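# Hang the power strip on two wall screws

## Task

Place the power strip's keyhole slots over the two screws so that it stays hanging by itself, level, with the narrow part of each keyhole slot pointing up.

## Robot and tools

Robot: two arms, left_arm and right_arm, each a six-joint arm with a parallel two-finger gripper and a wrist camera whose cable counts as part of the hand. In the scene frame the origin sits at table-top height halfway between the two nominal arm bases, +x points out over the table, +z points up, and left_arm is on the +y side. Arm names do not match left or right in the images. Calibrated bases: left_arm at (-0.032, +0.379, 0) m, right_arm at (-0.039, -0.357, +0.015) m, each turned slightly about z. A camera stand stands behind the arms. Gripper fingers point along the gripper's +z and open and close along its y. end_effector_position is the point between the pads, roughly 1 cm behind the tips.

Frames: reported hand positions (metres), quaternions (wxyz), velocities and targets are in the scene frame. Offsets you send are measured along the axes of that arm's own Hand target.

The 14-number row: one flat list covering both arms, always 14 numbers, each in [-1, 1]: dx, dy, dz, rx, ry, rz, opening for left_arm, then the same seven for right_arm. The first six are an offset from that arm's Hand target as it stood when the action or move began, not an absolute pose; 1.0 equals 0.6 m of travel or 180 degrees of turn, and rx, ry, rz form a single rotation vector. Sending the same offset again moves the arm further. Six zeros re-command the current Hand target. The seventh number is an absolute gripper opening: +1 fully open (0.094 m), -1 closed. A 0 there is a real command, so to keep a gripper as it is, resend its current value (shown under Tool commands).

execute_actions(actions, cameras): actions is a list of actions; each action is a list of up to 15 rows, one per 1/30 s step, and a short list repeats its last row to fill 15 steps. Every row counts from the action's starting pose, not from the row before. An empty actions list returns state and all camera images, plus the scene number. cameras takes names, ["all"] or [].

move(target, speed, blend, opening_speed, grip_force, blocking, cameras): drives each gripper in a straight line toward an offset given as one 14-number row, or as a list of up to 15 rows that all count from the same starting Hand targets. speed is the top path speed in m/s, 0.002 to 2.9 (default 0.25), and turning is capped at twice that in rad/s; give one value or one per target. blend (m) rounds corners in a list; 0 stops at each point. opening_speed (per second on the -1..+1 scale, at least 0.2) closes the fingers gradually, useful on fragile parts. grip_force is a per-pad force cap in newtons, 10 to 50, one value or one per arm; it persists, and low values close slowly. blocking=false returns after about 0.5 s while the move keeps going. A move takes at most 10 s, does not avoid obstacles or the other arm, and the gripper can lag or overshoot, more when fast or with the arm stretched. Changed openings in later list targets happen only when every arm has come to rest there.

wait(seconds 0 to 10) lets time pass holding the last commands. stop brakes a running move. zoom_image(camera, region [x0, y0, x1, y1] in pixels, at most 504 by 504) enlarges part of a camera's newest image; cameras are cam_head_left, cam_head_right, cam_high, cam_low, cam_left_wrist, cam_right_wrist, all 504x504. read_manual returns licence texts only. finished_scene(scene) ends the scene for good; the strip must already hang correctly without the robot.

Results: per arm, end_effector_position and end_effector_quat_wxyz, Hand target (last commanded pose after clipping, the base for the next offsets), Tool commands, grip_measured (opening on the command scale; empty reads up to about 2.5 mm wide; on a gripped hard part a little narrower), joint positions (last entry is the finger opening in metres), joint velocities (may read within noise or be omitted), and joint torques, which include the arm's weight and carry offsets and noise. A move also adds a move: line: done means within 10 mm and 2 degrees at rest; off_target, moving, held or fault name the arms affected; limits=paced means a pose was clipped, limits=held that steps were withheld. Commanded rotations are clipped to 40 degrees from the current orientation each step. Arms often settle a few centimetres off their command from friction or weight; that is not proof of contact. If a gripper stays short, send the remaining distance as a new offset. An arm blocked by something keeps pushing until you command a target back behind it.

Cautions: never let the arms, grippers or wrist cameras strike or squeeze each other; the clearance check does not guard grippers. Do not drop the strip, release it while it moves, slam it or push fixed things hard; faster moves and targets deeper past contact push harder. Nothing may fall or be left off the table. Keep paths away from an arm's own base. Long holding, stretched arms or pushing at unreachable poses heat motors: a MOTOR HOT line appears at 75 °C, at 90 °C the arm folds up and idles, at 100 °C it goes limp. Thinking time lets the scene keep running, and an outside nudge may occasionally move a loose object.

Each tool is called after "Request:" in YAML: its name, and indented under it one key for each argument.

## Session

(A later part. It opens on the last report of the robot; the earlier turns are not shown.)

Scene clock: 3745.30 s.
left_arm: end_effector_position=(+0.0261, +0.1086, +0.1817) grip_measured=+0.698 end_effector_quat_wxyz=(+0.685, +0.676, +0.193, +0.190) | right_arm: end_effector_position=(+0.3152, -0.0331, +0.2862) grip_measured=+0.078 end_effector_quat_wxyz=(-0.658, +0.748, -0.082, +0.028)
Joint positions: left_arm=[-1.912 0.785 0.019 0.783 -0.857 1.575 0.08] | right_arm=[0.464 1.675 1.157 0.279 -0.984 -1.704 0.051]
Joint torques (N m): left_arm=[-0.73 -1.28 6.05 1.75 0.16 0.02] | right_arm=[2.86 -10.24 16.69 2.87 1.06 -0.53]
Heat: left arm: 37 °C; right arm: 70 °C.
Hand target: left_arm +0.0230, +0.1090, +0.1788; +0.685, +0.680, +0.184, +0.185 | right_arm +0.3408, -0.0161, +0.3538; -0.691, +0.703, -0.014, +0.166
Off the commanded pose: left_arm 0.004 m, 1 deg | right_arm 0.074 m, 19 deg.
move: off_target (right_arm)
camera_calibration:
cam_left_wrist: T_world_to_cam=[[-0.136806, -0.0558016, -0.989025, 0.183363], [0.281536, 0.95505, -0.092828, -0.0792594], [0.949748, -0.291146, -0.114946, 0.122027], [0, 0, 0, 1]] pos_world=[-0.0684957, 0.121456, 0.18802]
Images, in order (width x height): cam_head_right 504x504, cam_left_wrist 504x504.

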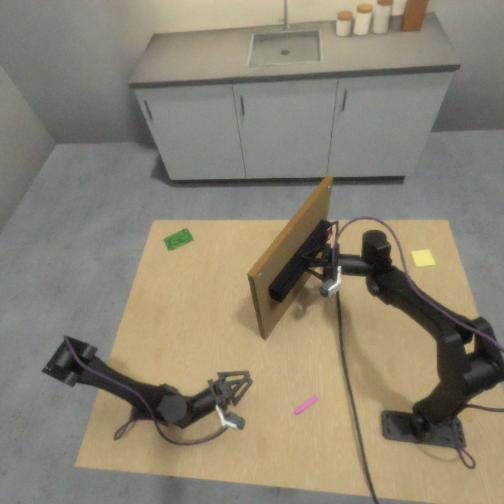

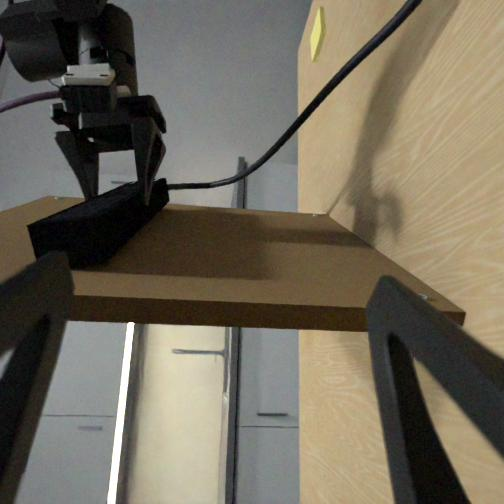

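Request:
move:
  target:
    - [0,0,0,0,0,0,0.7,0,0.03,-0.05,0.03,0,0,-0.7]
    - [0,0,0,0,0,0,0.7,0.02,0.03,-0.05,0.03,0,0,-0.7]
  speed: 0.1
  cameras: ["cam_left_wrist","cam_head_right"]

Request:
zoom_image:
  camera: "cam_left_wrist"
  region: [50, 150, 200, 300]

Request:
zoom_image:
  camera: "cam_head_right"
  region: [260, 210, 350, 320]

Scene clock: 3766.40 s.
left_arm: end_effector_position=(+0.0261, +0.1086, +0.1817) grip_measured=+0.698 end_effector_quat_wxyz=(+0.685, +0.676, +0.193, +0.190) | right_arm: end_effector_position=(+0.3284, -0.0460, +0.2996) grip_measured=+0.078 end_effector_quat_wxyz=(+0.699, -0.710, +0.057, -0.070)
Joint positions: left_arm=[-1.912 0.785 0.019 0.783 -0.857 1.575 0.08] | right_arm=[0.42 1.703 1.094 0.583 -1.012 -1.613 0.051]
Joint torques (N m): left_arm=[-0.5 -1.35 6.13 1.76 0.17 0.04] | right_arm=[-1.37 -7.32 12.68 2.88 0.45 -0.41]
Heat: left arm: 37 °C; right arm: 65 °C.
Hand target: left_arm +0.0230, +0.1090, +0.1788; +0.685, +0.680, +0.184, +0.185 | right_arm +0.3482, -0.0488, +0.3385; +0.724, -0.670, +0.005, -0.166
Off the commanded pose: left_arm 0.004 m, 1 deg | right_arm 0.044 m, 14 deg.
move: off_target (right_arm)
camera_calibration:
cam_left_wrist: T_world_to_cam=[[-0.136806, -0.0558016, -0.989025, 0.183363], [0.281536, 0.95505, -0.092828, -0.0792594], [0.949748, -0.291146, -0.114946, 0.122027], [0, 0, 0, 1]] pos_world=[-0.0684957, 0.121456, 0.18802]
Images, in order (width x height): cam_head_right 504x504, cam_left_wrist 504x504.

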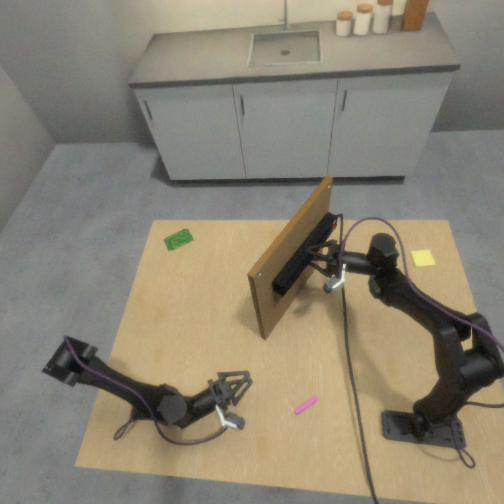

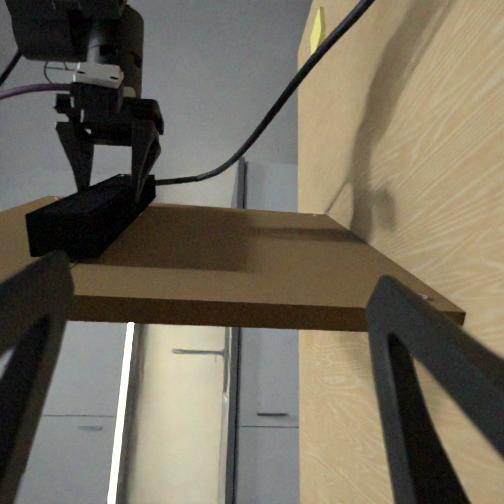

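Scaled by 3.360 from the camera's 504x504 image, which has a finer 720x720 frame.

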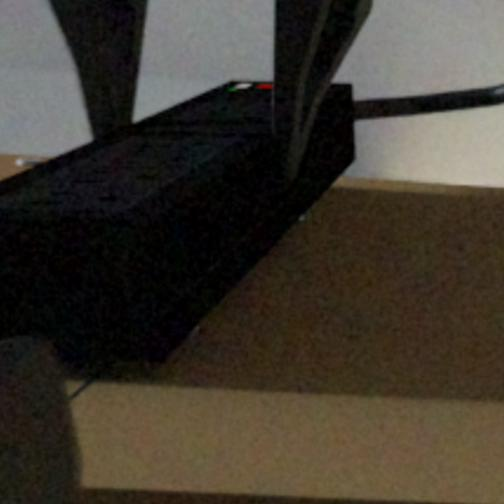

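Scaled by 4.582 from the camera's 504x504 image, which has a finer 720x720 frame.

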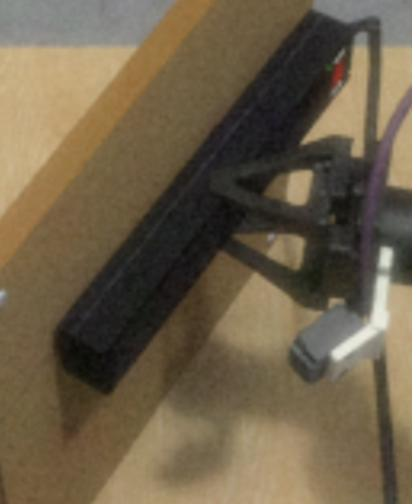

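Request:
move:
  target:
    - [0,0,0,0,0,0,0.7,-0.03,0.0,0.0,0.01,0,0,-0.7]
    - [0,0,0,0,0,0,0.7,-0.05,0.03,0.0,0.01,0,0,-0.7]
  speed: 0.08
  cameras: ["cam_left_wrist","cam_head_right"]

Request:
zoom_image:
  camera: "cam_left_wrist"
  region: [50, 150, 200, 300]

Request:
zoom_image:
  camera: "cam_head_right"
  region: [260, 210, 350, 320]

Scene clock: 3780.80 s.
left_arm: end_effector_position=(+0.0261, +0.1086, +0.1817) grip_measured=+0.698 end_effector_quat_wxyz=(+0.685, +0.676, +0.193, +0.190) | right_arm: end_effector_position=(+0.3168, -0.0422, +0.2889) grip_measured=+0.078 end_effector_quat_wxyz=(+0.713, -0.694, +0.047, -0.092)
Joint positions: left_arm=[-1.912 0.785 0.019 0.783 -0.857 1.575 0.08] | right_arm=[0.447 1.703 0.984 0.778 -0.97 -1.582 0.051]
Joint torques (N m): left_arm=[-0.58 -1.4 6.13 1.79 0.15 -0.05] | right_arm=[0.68 -7.16 9.11 2.84 0.5 -0.4]
Heat: left arm: 37 °C; right arm: 67 °C.
Hand target: left_arm +0.0230, +0.1090, +0.1788; +0.685, +0.680, +0.184, +0.185 | right_arm +0.3241, -0.0405, +0.3145; +0.734, -0.659, +0.003, -0.166
Off the commanded pose: left_arm 0.004 m, 1 deg | right_arm 0.027 m, 11 deg.
move: off_target (right_arm)
camera_calibration:
cam_left_wrist: T_world_to_cam=[[-0.136806, -0.0558016, -0.989025, 0.183363], [0.281536, 0.95505, -0.092828, -0.0792594], [0.949748, -0.291146, -0.114946, 0.122027], [0, 0, 0, 1]] pos_world=[-0.0684957, 0.121456, 0.18802]
Images, in order (width x height): cam_head_right 504x504, cam_left_wrist 504x504.

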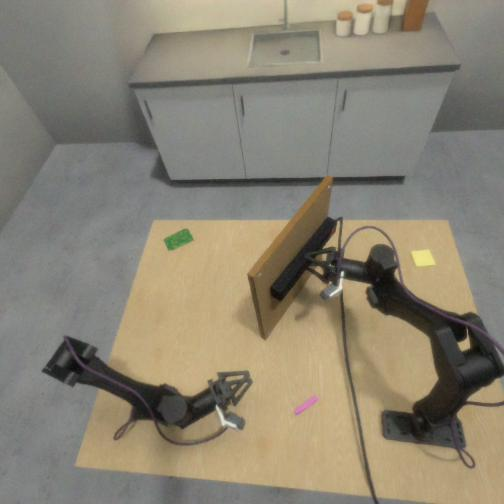

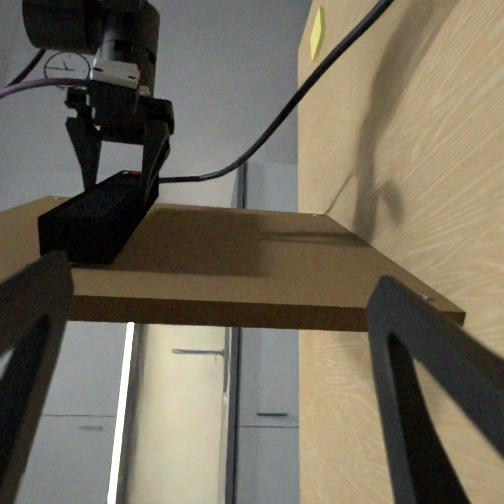

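Scaled by 3.360 from the camera's 504x504 image, which has a finer 720x720 frame.

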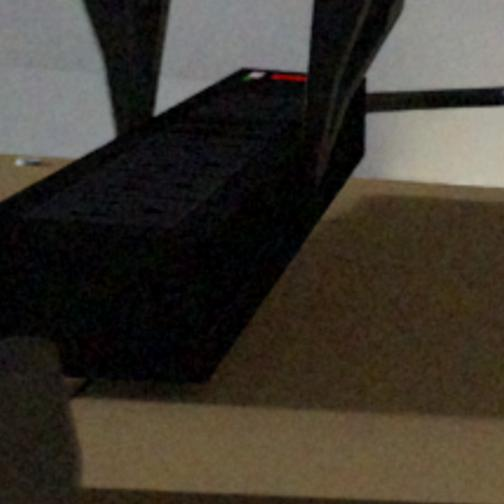

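Scaled by 4.582 from the camera's 504x504 image, which has a finer 720x720 frame.

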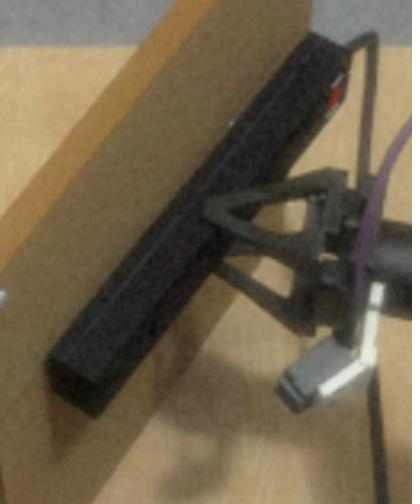

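Request:
move:
  target: [0,0,0,0,0,0,0.7,0.0,0.0,0.015,0,-0.03,0,-0.7]
  speed: 0.08
  cameras: ["cam_left_wrist","cam_head_right"]

Request:
zoom_image:
  camera: "cam_left_wrist"
  region: [50, 150, 200, 300]

Request:
zoom_image:
  camera: "cam_head_right"
  region: [260, 210, 350, 320]

Scene clock: 3791.70 s.
left_arm: end_effector_position=(+0.0261, +0.1086, +0.1817) grip_measured=+0.698 end_effector_quat_wxyz=(+0.685, +0.676, +0.193, +0.190) | right_arm: end_effector_position=(+0.3150, -0.0363, +0.2765) grip_measured=+0.078 end_effector_quat_wxyz=(+0.711, -0.700, +0.031, -0.063)
Joint positions: left_arm=[-1.912 0.785 0.019 0.783 -0.857 1.575 0.08] | right_arm=[0.447 1.754 1.008 0.781 -1.033 -1.584 0.051]
Joint torques (N m): left_arm=[-0.25 -1.39 5.96 1.8 0.14 0.02] | right_arm=[0.02 -7.31 14.31 2.53 0.13 -0.39]
Heat: left arm: 37 °C; right arm: 64 °C.
Hand target: left_arm +0.0230, +0.1090, +0.1788; +0.685, +0.680, +0.184, +0.185 | right_arm +0.3261, -0.0319, +0.3158; +0.733, -0.666, -0.032, -0.135
Off the commanded pose: left_arm 0.004 m, 1 deg | right_arm 0.041 m, 12 deg.
move: off_target (right_arm)
camera_calibration:
cam_left_wrist: T_world_to_cam=[[-0.136806, -0.0558016, -0.989025, 0.183363], [0.281536, 0.95505, -0.092828, -0.0792594], [0.949748, -0.291146, -0.114946, 0.122027], [0, 0, 0, 1]] pos_world=[-0.0684957, 0.121456, 0.18802]
Images, in order (width x height): cam_head_right 504x504, cam_left_wrist 504x504.

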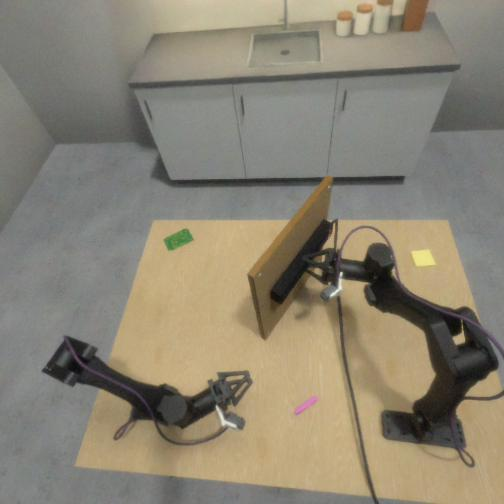

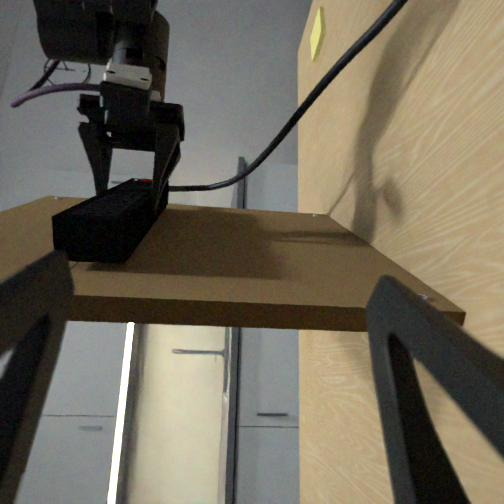

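Scaled by 3.360 from the camera's 504x504 image, which has a finer 720x720 frame.

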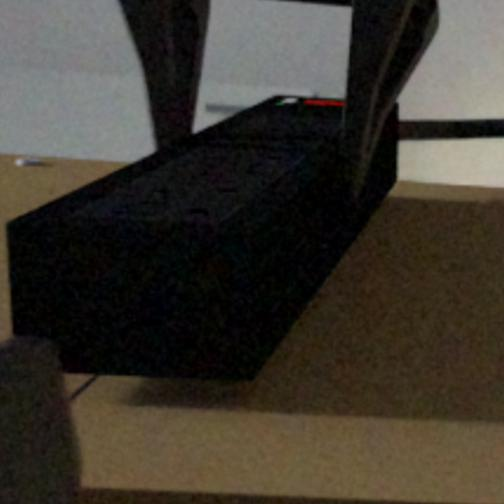

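Scaled by 4.582 from the camera's 504x504 image, which has a finer 720x720 frame.

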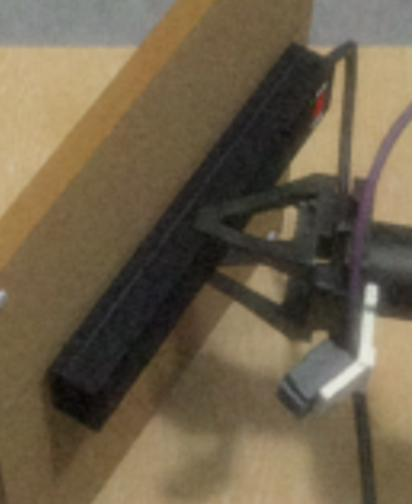

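Request:
move:
  target: [0,0,0,0,0,0,0.7,0.0,-0.02,0.0,0,0,0.015,-0.7]
  speed: 0.08
  cameras: ["cam_left_wrist","cam_head_right"]

Request:
zoom_image:
  camera: "cam_left_wrist"
  region: [50, 150, 200, 300]

Request:
zoom_image:
  camera: "cam_head_right"
  region: [260, 210, 350, 320]

Scene clock: 3801.60 s.
left_arm: end_effector_position=(+0.0261, +0.1086, +0.1817) grip_measured=+0.698 end_effector_quat_wxyz=(+0.685, +0.676, +0.193, +0.190) | right_arm: end_effector_position=(+0.3153, -0.0350, +0.2804) grip_measured=+0.078 end_effector_quat_wxyz=(+0.713, -0.698, +0.042, -0.048)
Joint positions: left_arm=[-1.912 0.785 0.019 0.783 -0.857 1.575 0.08] | right_arm=[0.449 1.754 1.021 0.775 -1.037 -1.541 0.051]
Joint torques (N m): left_arm=[-0.64 -1.31 5.79 1.76 0.09 0.04] | right_arm=[-0.03 -9.55 14.26 2.33 0.18 -0.25]
Heat: left arm: 37 °C; right arm: 62 °C.
Hand target: left_arm +0.0230, +0.1090, +0.1788; +0.685, +0.680, +0.184, +0.185 | right_arm +0.3232, -0.0328, +0.3275; +0.736, -0.666, -0.016, -0.118
Off the commanded pose: left_arm 0.004 m, 1 deg | right_arm 0.048 m, 11 deg.
move: off_target (right_arm)
camera_calibration:
cam_left_wrist: T_world_to_cam=[[-0.136806, -0.0558016, -0.989025, 0.183363], [0.281536, 0.95505, -0.092828, -0.0792594], [0.949748, -0.291146, -0.114946, 0.122027], [0, 0, 0, 1]] pos_world=[-0.0684957, 0.121456, 0.18802]
Images, in order (width x height): cam_head_right 504x504, cam_left_wrist 504x504.

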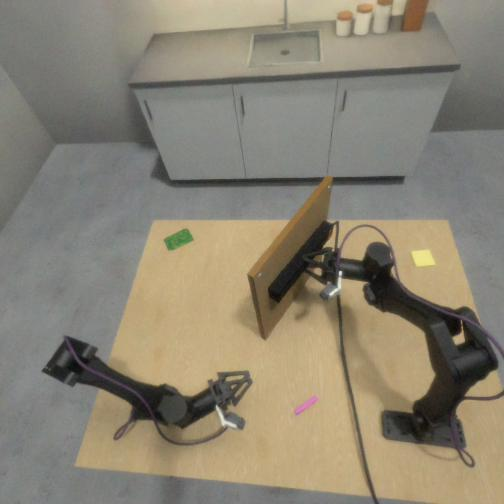

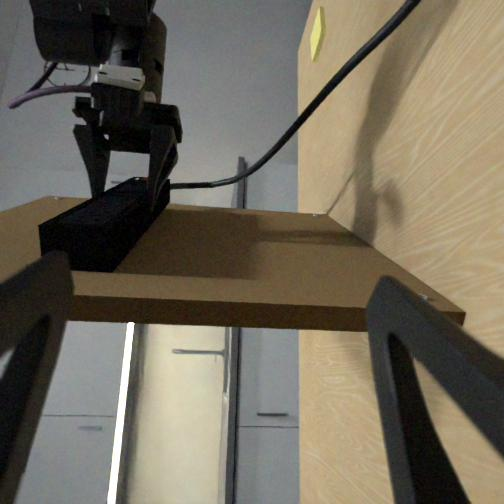

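Scaled by 3.360 from the camera's 504x504 image, which has a finer 720x720 frame.

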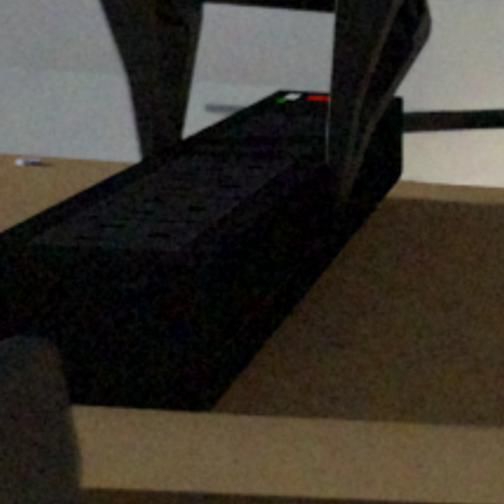

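Scaled by 4.582 from the camera's 504x504 image, which has a finer 720x720 frame.

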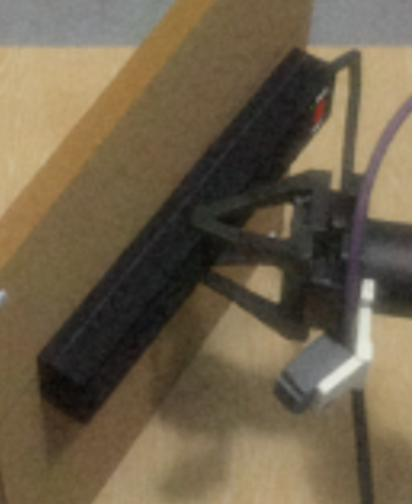

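Request:
move:
  target: [0,0,0,0,0,0,0.7,0.0,0,0.015,0,-0.03,0,-0.7]
  speed: 0.08
  cameras: ["cam_left_wrist","cam_head_right"]

Request:
zoom_image:
  camera: "cam_left_wrist"
  region: [50, 150, 200, 300]

Request:
zoom_image:
  camera: "cam_head_right"
  region: [260, 210, 350, 320]

Scene clock: 3809.80 s.
left_arm: end_effector_position=(+0.0261, +0.1086, +0.1817) grip_measured=+0.698 end_effector_quat_wxyz=(+0.685, +0.676, +0.193, +0.190) | right_arm: end_effector_position=(+0.3136, -0.0323, +0.2813) grip_measured=+0.078 end_effector_quat_wxyz=(+0.709, -0.705, +0.017, -0.012)
Joint positions: left_arm=[-1.912 0.785 0.019 0.783 -0.857 1.575 0.08] | right_arm=[0.437 1.79 1.092 0.71 -1.136 -1.552 0.051]
Joint torques (N m): left_arm=[-0.59 -1.22 6.12 1.77 0.17 -0.01] | right_arm=[0.81 -8.39 16.16 2.49 0.16 -0.24]
Heat: left arm: 37 °C; right arm: 61 °C.
Hand target: left_arm +0.0230, +0.1090, +0.1788; +0.685, +0.680, +0.184, +0.185 | right_arm +0.3245, -0.0240, +0.3285; +0.735, -0.671, -0.050, -0.086
Off the commanded pose: left_arm 0.004 m, 1 deg | right_arm 0.049 m, 12 deg.
move: off_target (right_arm)
camera_calibration:
cam_left_wrist: T_world_to_cam=[[-0.136806, -0.0558016, -0.989025, 0.183363], [0.281536, 0.95505, -0.092828, -0.0792594], [0.949748, -0.291146, -0.114946, 0.122027], [0, 0, 0, 1]] pos_world=[-0.0684957, 0.121456, 0.18802]
Images, in order (width x height): cam_head_right 504x504, cam_left_wrist 504x504.

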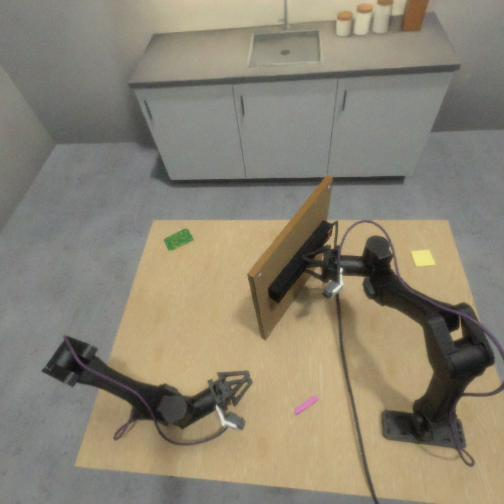

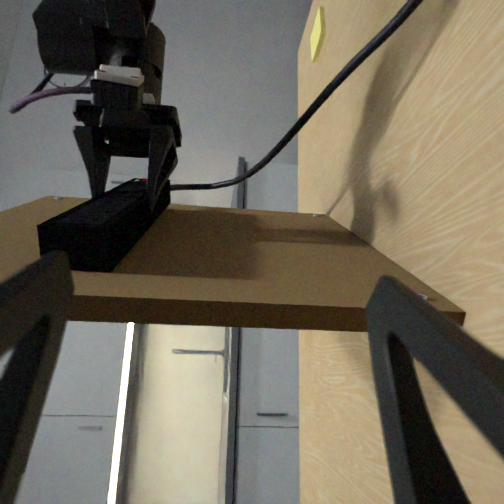

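Scaled by 3.360 from the camera's 504x504 image, which has a finer 720x720 frame.

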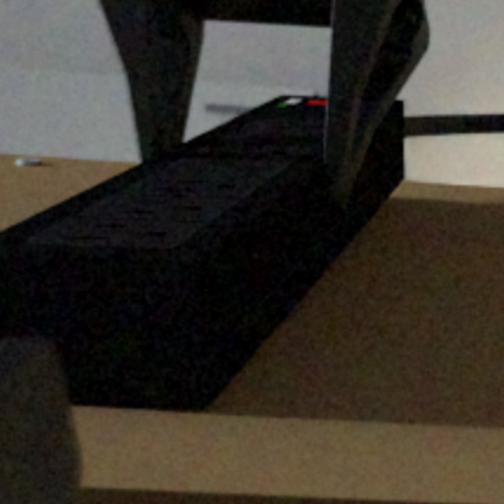

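Scaled by 4.582 from the camera's 504x504 image, which has a finer 720x720 frame.

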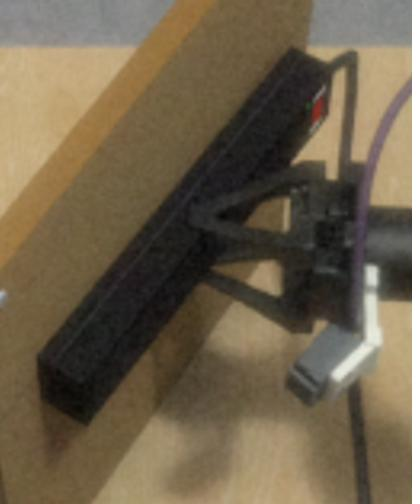

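Request:
move:
  target: [0,0,0,0,0,0,0.7,0.0,0,0.006,0,0,-0.025,-0.7]
  speed: 0.08
  cameras: ["cam_left_wrist","cam_head_right"]

Request:
zoom_image:
  camera: "cam_left_wrist"
  region: [50, 150, 200, 300]

Request:
zoom_image:
  camera: "cam_head_right"
  region: [260, 210, 350, 320]

Scene clock: 3822.20 s.
left_arm: end_effector_position=(+0.0261, +0.1086, +0.1817) grip_measured=+0.698 end_effector_quat_wxyz=(+0.685, +0.676, +0.193, +0.190) | right_arm: end_effector_position=(+0.3145, -0.0305, +0.2836) grip_measured=+0.078 end_effector_quat_wxyz=(+0.708, -0.706, +0.000, -0.025)
Joint positions: left_arm=[-1.912 0.785 0.019 0.783 -0.857 1.575 0.08] | right_arm=[0.44 1.793 1.109 0.693 -1.137 -1.598 0.051]
Joint torques (N m): left_arm=[-0.73 -1.31 6.19 1.74 0.11 0.04] | right_arm=[1.4 -8.44 15.39 2.53 0.3 -0.58]
Heat: left arm: 37 °C; right arm: 59 °C.
Hand target: left_arm +0.0230, +0.1090, +0.1788; +0.685, +0.680, +0.184, +0.185 | right_arm +0.3246, -0.0204, +0.3288; +0.731, -0.668, -0.077, -0.115
Off the commanded pose: left_arm 0.004 m, 1 deg | right_arm 0.047 m, 14 deg.
move: off_target (right_arm)
camera_calibration:
cam_left_wrist: T_world_to_cam=[[-0.136806, -0.0558016, -0.989025, 0.183363], [0.281536, 0.95505, -0.092828, -0.0792594], [0.949748, -0.291146, -0.114946, 0.122027], [0, 0, 0, 1]] pos_world=[-0.0684957, 0.121456, 0.18802]
Images, in order (width x height): cam_head_right 504x504, cam_left_wrist 504x504.

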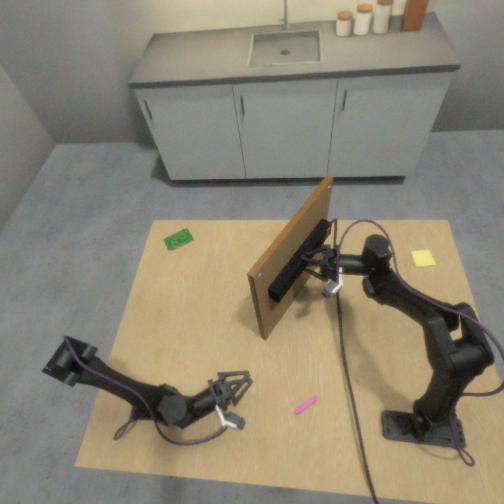

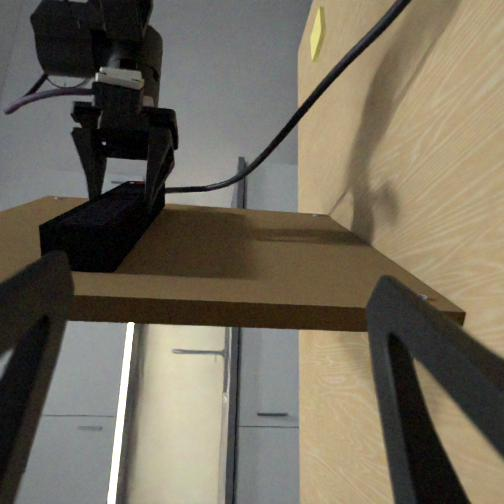

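Scaled by 3.360 from the camera's 504x504 image, which has a finer 720x720 frame.

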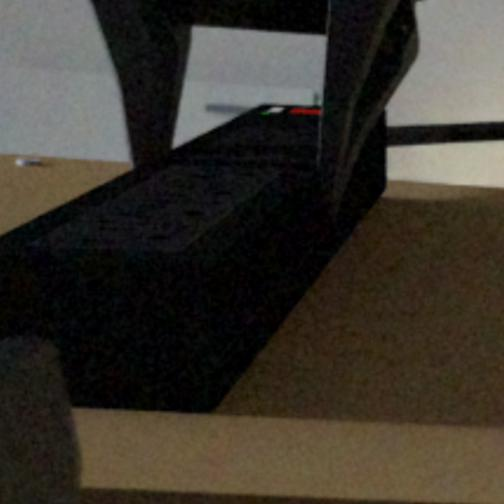

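Scaled by 4.582 from the camera's 504x504 image, which has a finer 720x720 frame.

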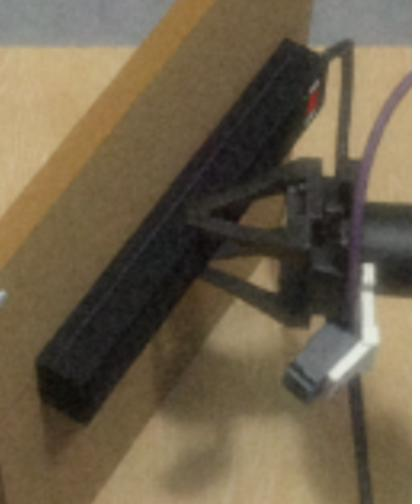

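Request:
move:
  target:
    - [0,0,0,0,0,0,0.7,0,0.02,-0.008,0,0,0,-0.7]
    - [0,0,0,0,0,0,0.7,0,0.045,-0.008,0,0,0,-0.7]
  speed: 0.08
  cameras: ["cam_left_wrist","cam_head_right"]

Request:
zoom_image:
  camera: "cam_left_wrist"
  region: [50, 150, 200, 300]

Request:
zoom_image:
  camera: "cam_head_right"
  region: [260, 210, 350, 320]

Scene clock: 3837.63 s.
left_arm: end_effector_position=(+0.0261, +0.1086, +0.1817) grip_measured=+0.698 end_effector_quat_wxyz=(+0.685, +0.676, +0.193, +0.190) | right_arm: end_effector_position=(+0.3148, -0.0290, +0.2784) grip_measured=+0.078 end_effector_quat_wxyz=(+0.716, -0.697, -0.031, -0.033)
Joint positions: left_arm=[-1.912 0.785 0.019 0.783 -0.857 1.575 0.08] | right_arm=[0.437 1.84 1.109 0.799 -1.174 -1.598 0.051]
Joint torques (N m): left_arm=[-0.65 -1.06 6.16 1.73 0.14 -0.03] | right_arm=[0.4 -6.9 13.15 2.28 0.56 -0.6]
Heat: left arm: 37 °C; right arm: 60 °C.
Hand target: left_arm +0.0230, +0.1090, +0.1788; +0.685, +0.680, +0.184, +0.185 | right_arm +0.3318, -0.0230, +0.3024; +0.731, -0.668, -0.077, -0.115
Off the commanded pose: left_arm 0.004 m, 1 deg | right_arm 0.030 m, 11 deg.
move: off_target (right_arm)
camera_calibration:
cam_left_wrist: T_world_to_cam=[[-0.136806, -0.0558016, -0.989025, 0.183363], [0.281536, 0.95505, -0.092828, -0.0792594], [0.949748, -0.291146, -0.114946, 0.122027], [0, 0, 0, 1]] pos_world=[-0.0684957, 0.121456, 0.18802]
Images, in order (width x height): cam_head_right 504x504, cam_left_wrist 504x504.

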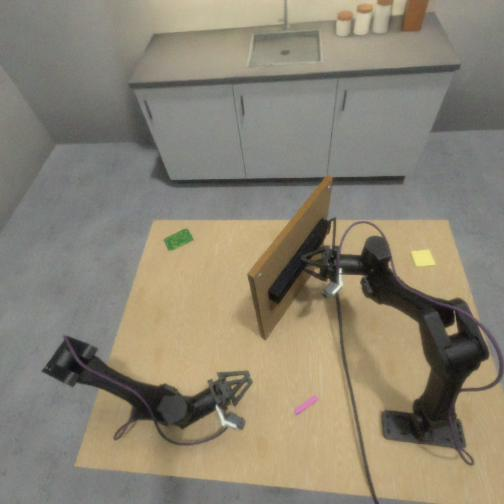

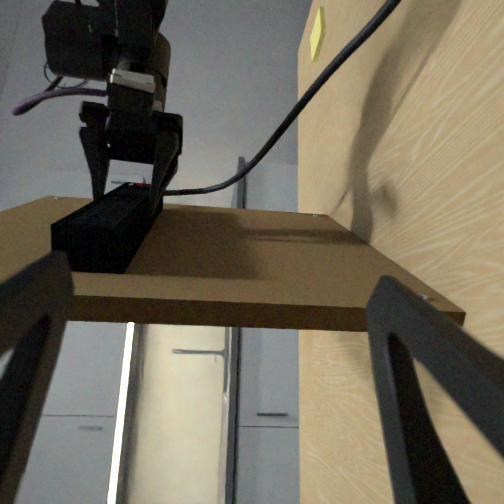

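Scaled by 3.360 from the camera's 504x504 image, which has a finer 720x720 frame.

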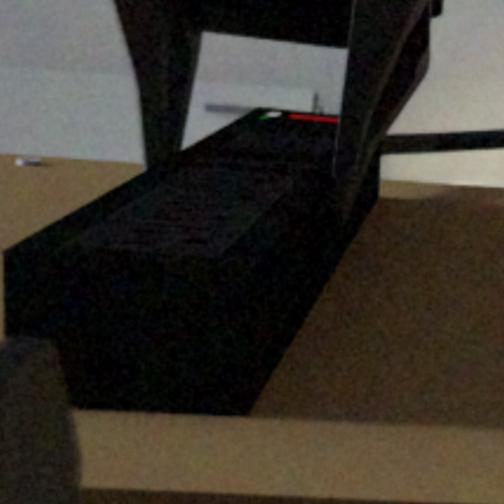

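Scaled by 4.582 from the camera's 504x504 image, which has a finer 720x720 frame.

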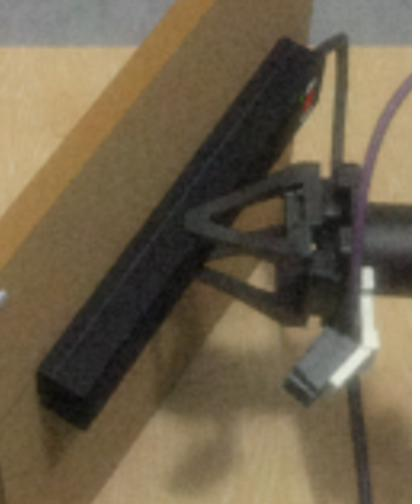

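Request:
move:
  target: [0,0,0,0,0,0,0.7,0,0,0.005,0,0,0.035,-0.7]
  speed: 0.06
  cameras: ["cam_left_wrist","cam_head_right"]

Request:
zoom_image:
  camera: "cam_left_wrist"
  region: [50, 150, 200, 300]

Request:
zoom_image:
  camera: "cam_head_right"
  region: [260, 210, 350, 320]

Scene clock: 3851.10 s.
left_arm: end_effector_position=(+0.0261, +0.1086, +0.1817) grip_measured=+0.698 end_effector_quat_wxyz=(+0.685, +0.676, +0.193, +0.190) | right_arm: end_effector_position=(+0.3151, -0.0285, +0.2782) grip_measured=+0.078 end_effector_quat_wxyz=(+0.719, -0.695, -0.013, -0.011)
Joint positions: left_arm=[-1.912 0.785 0.019 0.783 -0.857 1.575 0.08] | right_arm=[0.437 1.85 1.109 0.831 -1.179 -1.522 0.051]
Joint torques (N m): left_arm=[-0.58 -1.21 5.94 1.81 0.1 -0.04] | right_arm=[1.03 -7.15 13.48 2.16 0.68 -0.15]
Heat: left arm: 37 °C; right arm: 58 °C.
Hand target: left_arm +0.0230, +0.1090, +0.1788; +0.685, +0.680, +0.184, +0.185 | right_arm +0.3319, -0.0200, +0.3028; +0.736, -0.672, -0.040, -0.075
Off the commanded pose: left_arm 0.004 m, 1 deg | right_arm 0.031 m, 9 deg.
move: off_target (right_arm)
camera_calibration:
cam_left_wrist: T_world_to_cam=[[-0.136806, -0.0558016, -0.989025, 0.183363], [0.281536, 0.95505, -0.092828, -0.0792594], [0.949748, -0.291146, -0.114946, 0.122027], [0, 0, 0, 1]] pos_world=[-0.0684957, 0.121456, 0.18802]
Images, in order (width x height): cam_head_right 504x504, cam_left_wrist 504x504.

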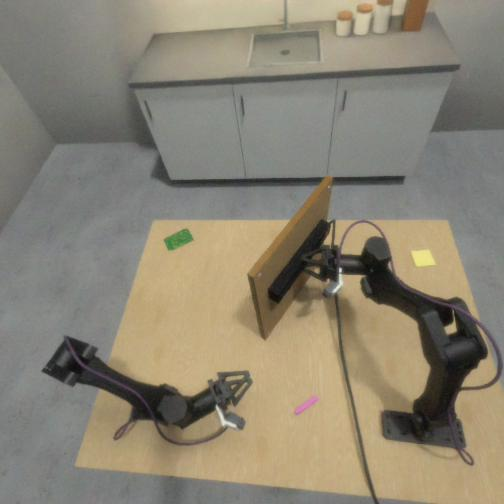

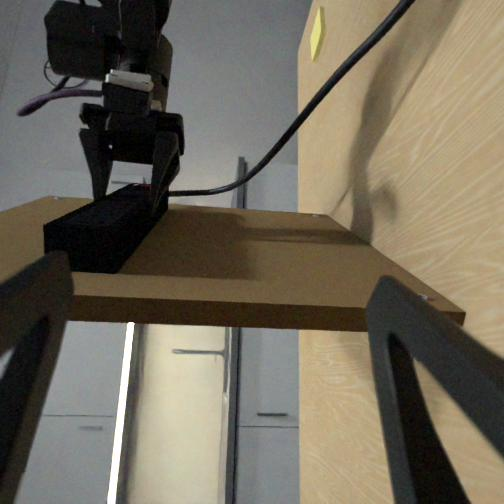

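Scaled by 3.360 from the camera's 504x504 image, which has a finer 720x720 frame.

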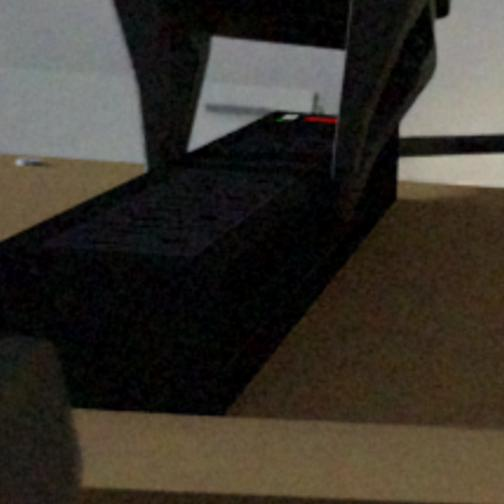

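Scaled by 4.582 from the camera's 504x504 image, which has a finer 720x720 frame.

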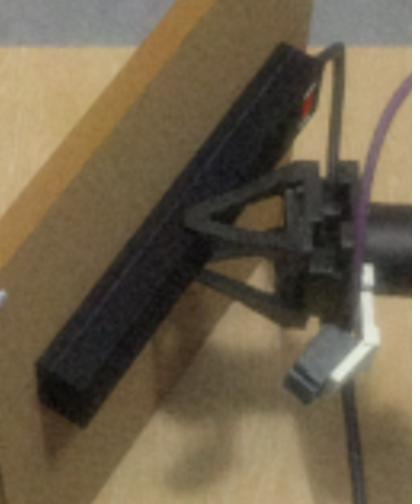

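Request:
move:
  target: [0,0,0,0,0,0,0.7,0,0.02,0.0,0,0,0.006,-0.7]
  speed: 0.06
  cameras: ["cam_left_wrist","cam_head_right"]

Request:
zoom_image:
  camera: "cam_left_wrist"
  region: [50, 150, 200, 300]

Request:
zoom_image:
  camera: "cam_head_right"
  region: [260, 210, 350, 320]

Scene clock: 3862.23 s.
left_arm: end_effector_position=(+0.0261, +0.1086, +0.1817) grip_measured=+0.698 end_effector_quat_wxyz=(+0.685, +0.676, +0.193, +0.190) | right_arm: end_effector_position=(+0.3150, -0.0287, +0.2771) grip_measured=+0.078 end_effector_quat_wxyz=(+0.724, -0.689, -0.022, -0.009)
Joint positions: left_arm=[-1.912 0.785 0.019 0.783 -0.857 1.575 0.08] | right_arm=[0.434 1.874 1.109 0.898 -1.197 -1.49 0.051]
Joint torques (N m): left_arm=[-0.54 -1.36 6.23 1.8 0.12 0.04] | right_arm=[1.37 -6.32 12.4 1.91 0.9 -0.29]
Heat: left arm: 36 °C; right arm: 58 °C.
Hand target: left_arm +0.0230, +0.1090, +0.1788; +0.685, +0.680, +0.184, +0.185 | right_arm +0.3338, -0.0190, +0.2909; +0.737, -0.672, -0.034, -0.068
Off the commanded pose: left_arm 0.004 m, 1 deg | right_arm 0.025 m, 7 deg.
move: off_target (right_arm)
camera_calibration:
cam_left_wrist: T_world_to_cam=[[-0.136806, -0.0558016, -0.989025, 0.183363], [0.281536, 0.95505, -0.092828, -0.0792594], [0.949748, -0.291146, -0.114946, 0.122027], [0, 0, 0, 1]] pos_world=[-0.0684957, 0.121456, 0.18802]
Images, in order (width x height): cam_head_right 504x504, cam_left_wrist 504x504.

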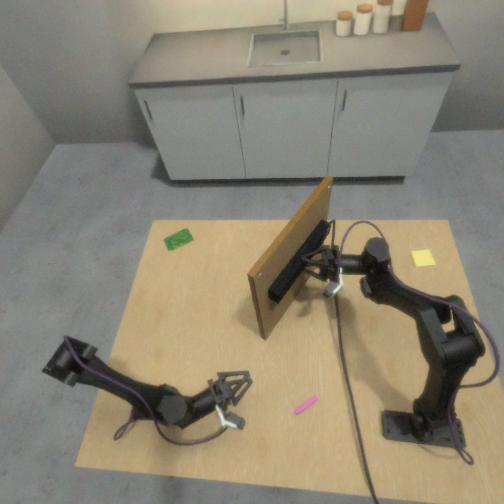

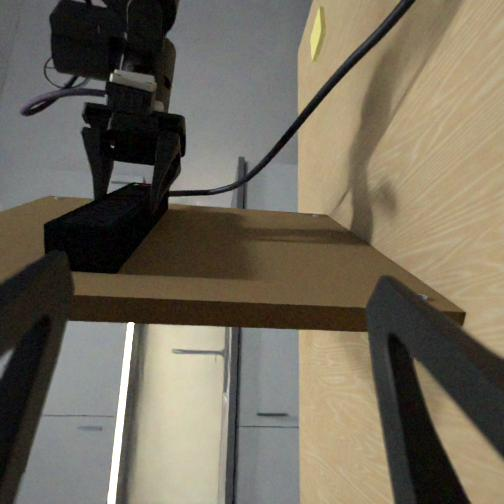

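Scaled by 3.360 from the camera's 504x504 image, which has a finer 720x720 frame.

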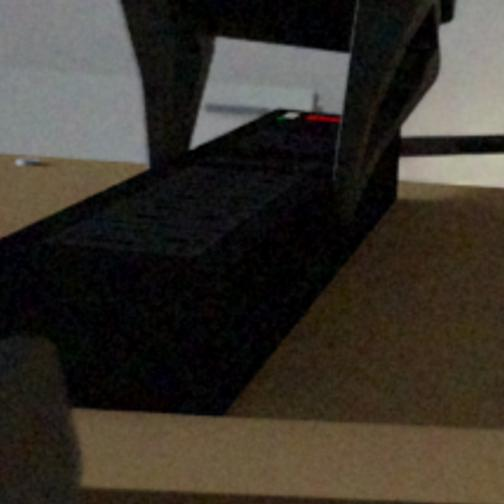

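Scaled by 4.582 from the camera's 504x504 image, which has a finer 720x720 frame.

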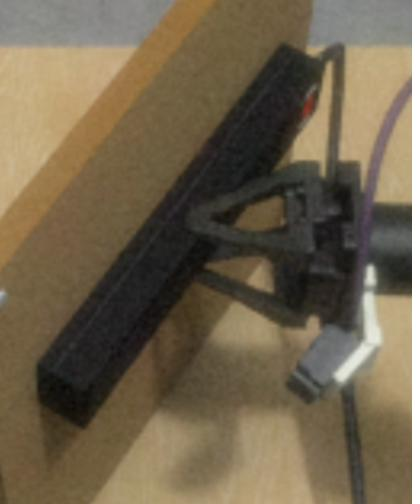

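Request:
move:
  target: [0,0,0,0,0,0,0.7,0,0.04,-0.012,-0.02,0,0.0,-0.7]
  speed: 0.06
  cameras: ["cam_left_wrist","cam_head_right"]

Request:
zoom_image:
  camera: "cam_left_wrist"
  region: [50, 150, 200, 300]

Request:
zoom_image:
  camera: "cam_head_right"
  region: [260, 210, 350, 320]

Scene clock: 3870.37 s.
left_arm: end_effector_position=(+0.0261, +0.1086, +0.1817) grip_measured=+0.698 end_effector_quat_wxyz=(+0.685, +0.676, +0.193, +0.190) | right_arm: end_effector_position=(+0.3153, -0.0292, +0.2741) grip_measured=+0.078 end_effector_quat_wxyz=(+0.722, -0.691, -0.031, -0.016)
Joint positions: left_arm=[-1.912 0.785 0.019 0.783 -0.857 1.575 0.08] | right_arm=[0.432 1.875 1.109 0.883 -1.201 -1.528 0.051]
Joint torques (N m): left_arm=[-0.65 -1.43 6.04 1.8 0.17 -0.02] | right_arm=[0.09 -5.56 10.62 1.24 0.77 -0.88]
Heat: left arm: 36 °C; right arm: 57 °C.
Hand target: left_arm +0.0230, +0.1090, +0.1788; +0.685, +0.680, +0.184, +0.185 | right_arm +0.3370, -0.0240, +0.2667; +0.715, -0.695, -0.032, -0.069
Off the commanded pose: left_arm 0.004 m, 1 deg | right_arm 0.024 m, 6 deg.
move: off_target (right_arm)
camera_calibration:
cam_left_wrist: T_world_to_cam=[[-0.136806, -0.0558016, -0.989025, 0.183363], [0.281536, 0.95505, -0.092828, -0.0792594], [0.949748, -0.291146, -0.114946, 0.122027], [0, 0, 0, 1]] pos_world=[-0.0684957, 0.121456, 0.18802]
Images, in order (width x height): cam_head_right 504x504, cam_left_wrist 504x504.

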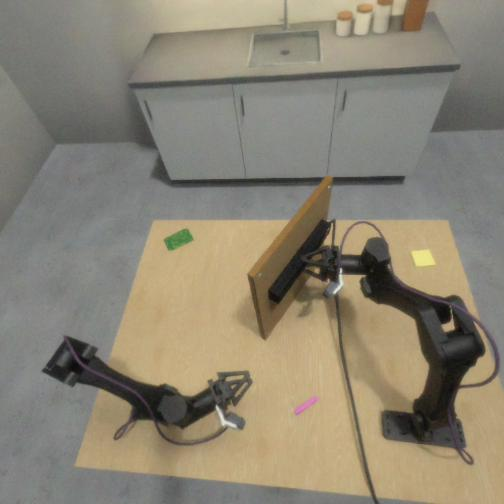

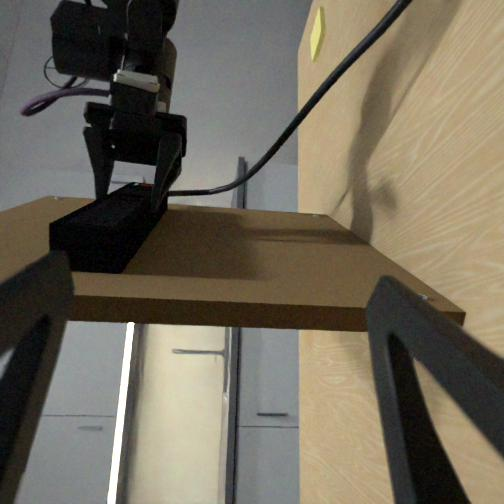

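Scaled by 3.360 from the camera's 504x504 image, which has a finer 720x720 frame.

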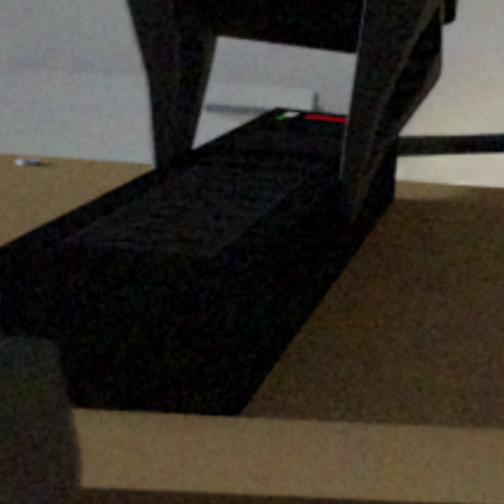

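Scaled by 4.582 from the camera's 504x504 image, which has a finer 720x720 frame.

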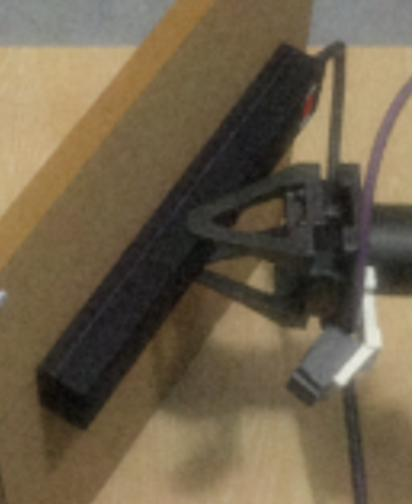

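Request:
move:
  target: [0,0,0,0,0,0,0.7,0,0.03,0,-0.02,0,0.03,-0.7]
  speed: 0.06
  cameras: ["cam_left_wrist","cam_head_right"]

Request:
zoom_image:
  camera: "cam_left_wrist"
  region: [50, 150, 200, 300]

Request:
zoom_image:
  camera: "cam_head_right"
  region: [260, 210, 350, 320]

Scene clock: 3877.73 s.
left_arm: end_effector_position=(+0.0261, +0.1086, +0.1817) grip_measured=+0.698 end_effector_quat_wxyz=(+0.685, +0.676, +0.193, +0.190) | right_arm: end_effector_position=(+0.3175, -0.0290, +0.2610) grip_measured=+0.078 end_effector_quat_wxyz=(+0.709, -0.704, -0.027, +0.000)
Joint positions: left_arm=[-1.912 0.785 0.019 0.783 -0.857 1.575 0.08] | right_arm=[0.427 1.89 1.129 0.78 -1.224 -1.591 0.051]
Joint torques (N m): left_arm=[-0.68 -1.31 6.04 1.8 0.16 0.02] | right_arm=[0.42 -7.13 9.52 0.75 1.01 -0.7]
Heat: left arm: 36 °C; right arm: 55 °C.
Hand target: left_arm +0.0230, +0.1090, +0.1788; +0.685, +0.680, +0.184, +0.185 | right_arm +0.3395, -0.0235, +0.2487; +0.695, -0.718, +0.004, -0.036
Off the commanded pose: left_arm 0.004 m, 1 deg | right_arm 0.026 m, 6 deg.
move: off_target (right_arm)
camera_calibration:
cam_left_wrist: T_world_to_cam=[[-0.136806, -0.0558016, -0.989025, 0.183363], [0.281536, 0.95505, -0.092828, -0.0792594], [0.949748, -0.291146, -0.114946, 0.122027], [0, 0, 0, 1]] pos_world=[-0.0684957, 0.121456, 0.18802]
Images, in order (width x height): cam_head_right 504x504, cam_left_wrist 504x504.

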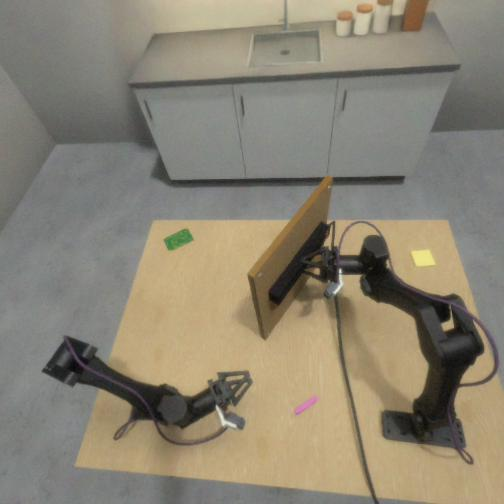

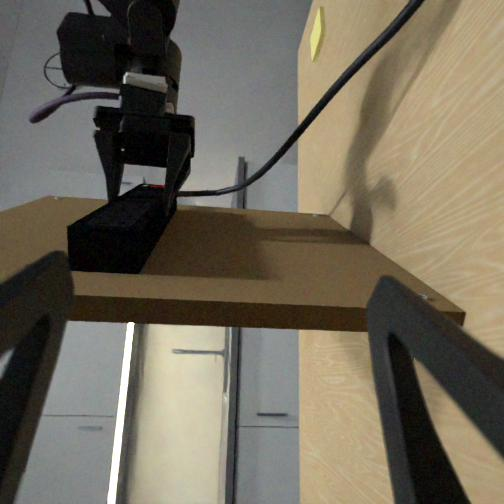

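Scaled by 3.360 from the camera's 504x504 image, which has a finer 720x720 frame.

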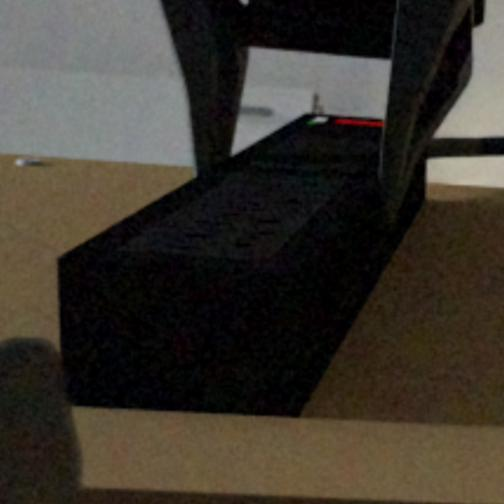

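Scaled by 4.582 from the camera's 504x504 image, which has a finer 720x720 frame.

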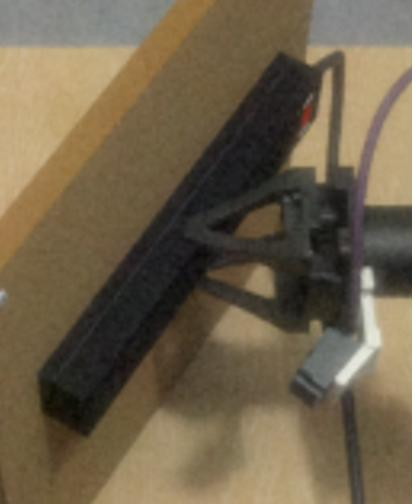

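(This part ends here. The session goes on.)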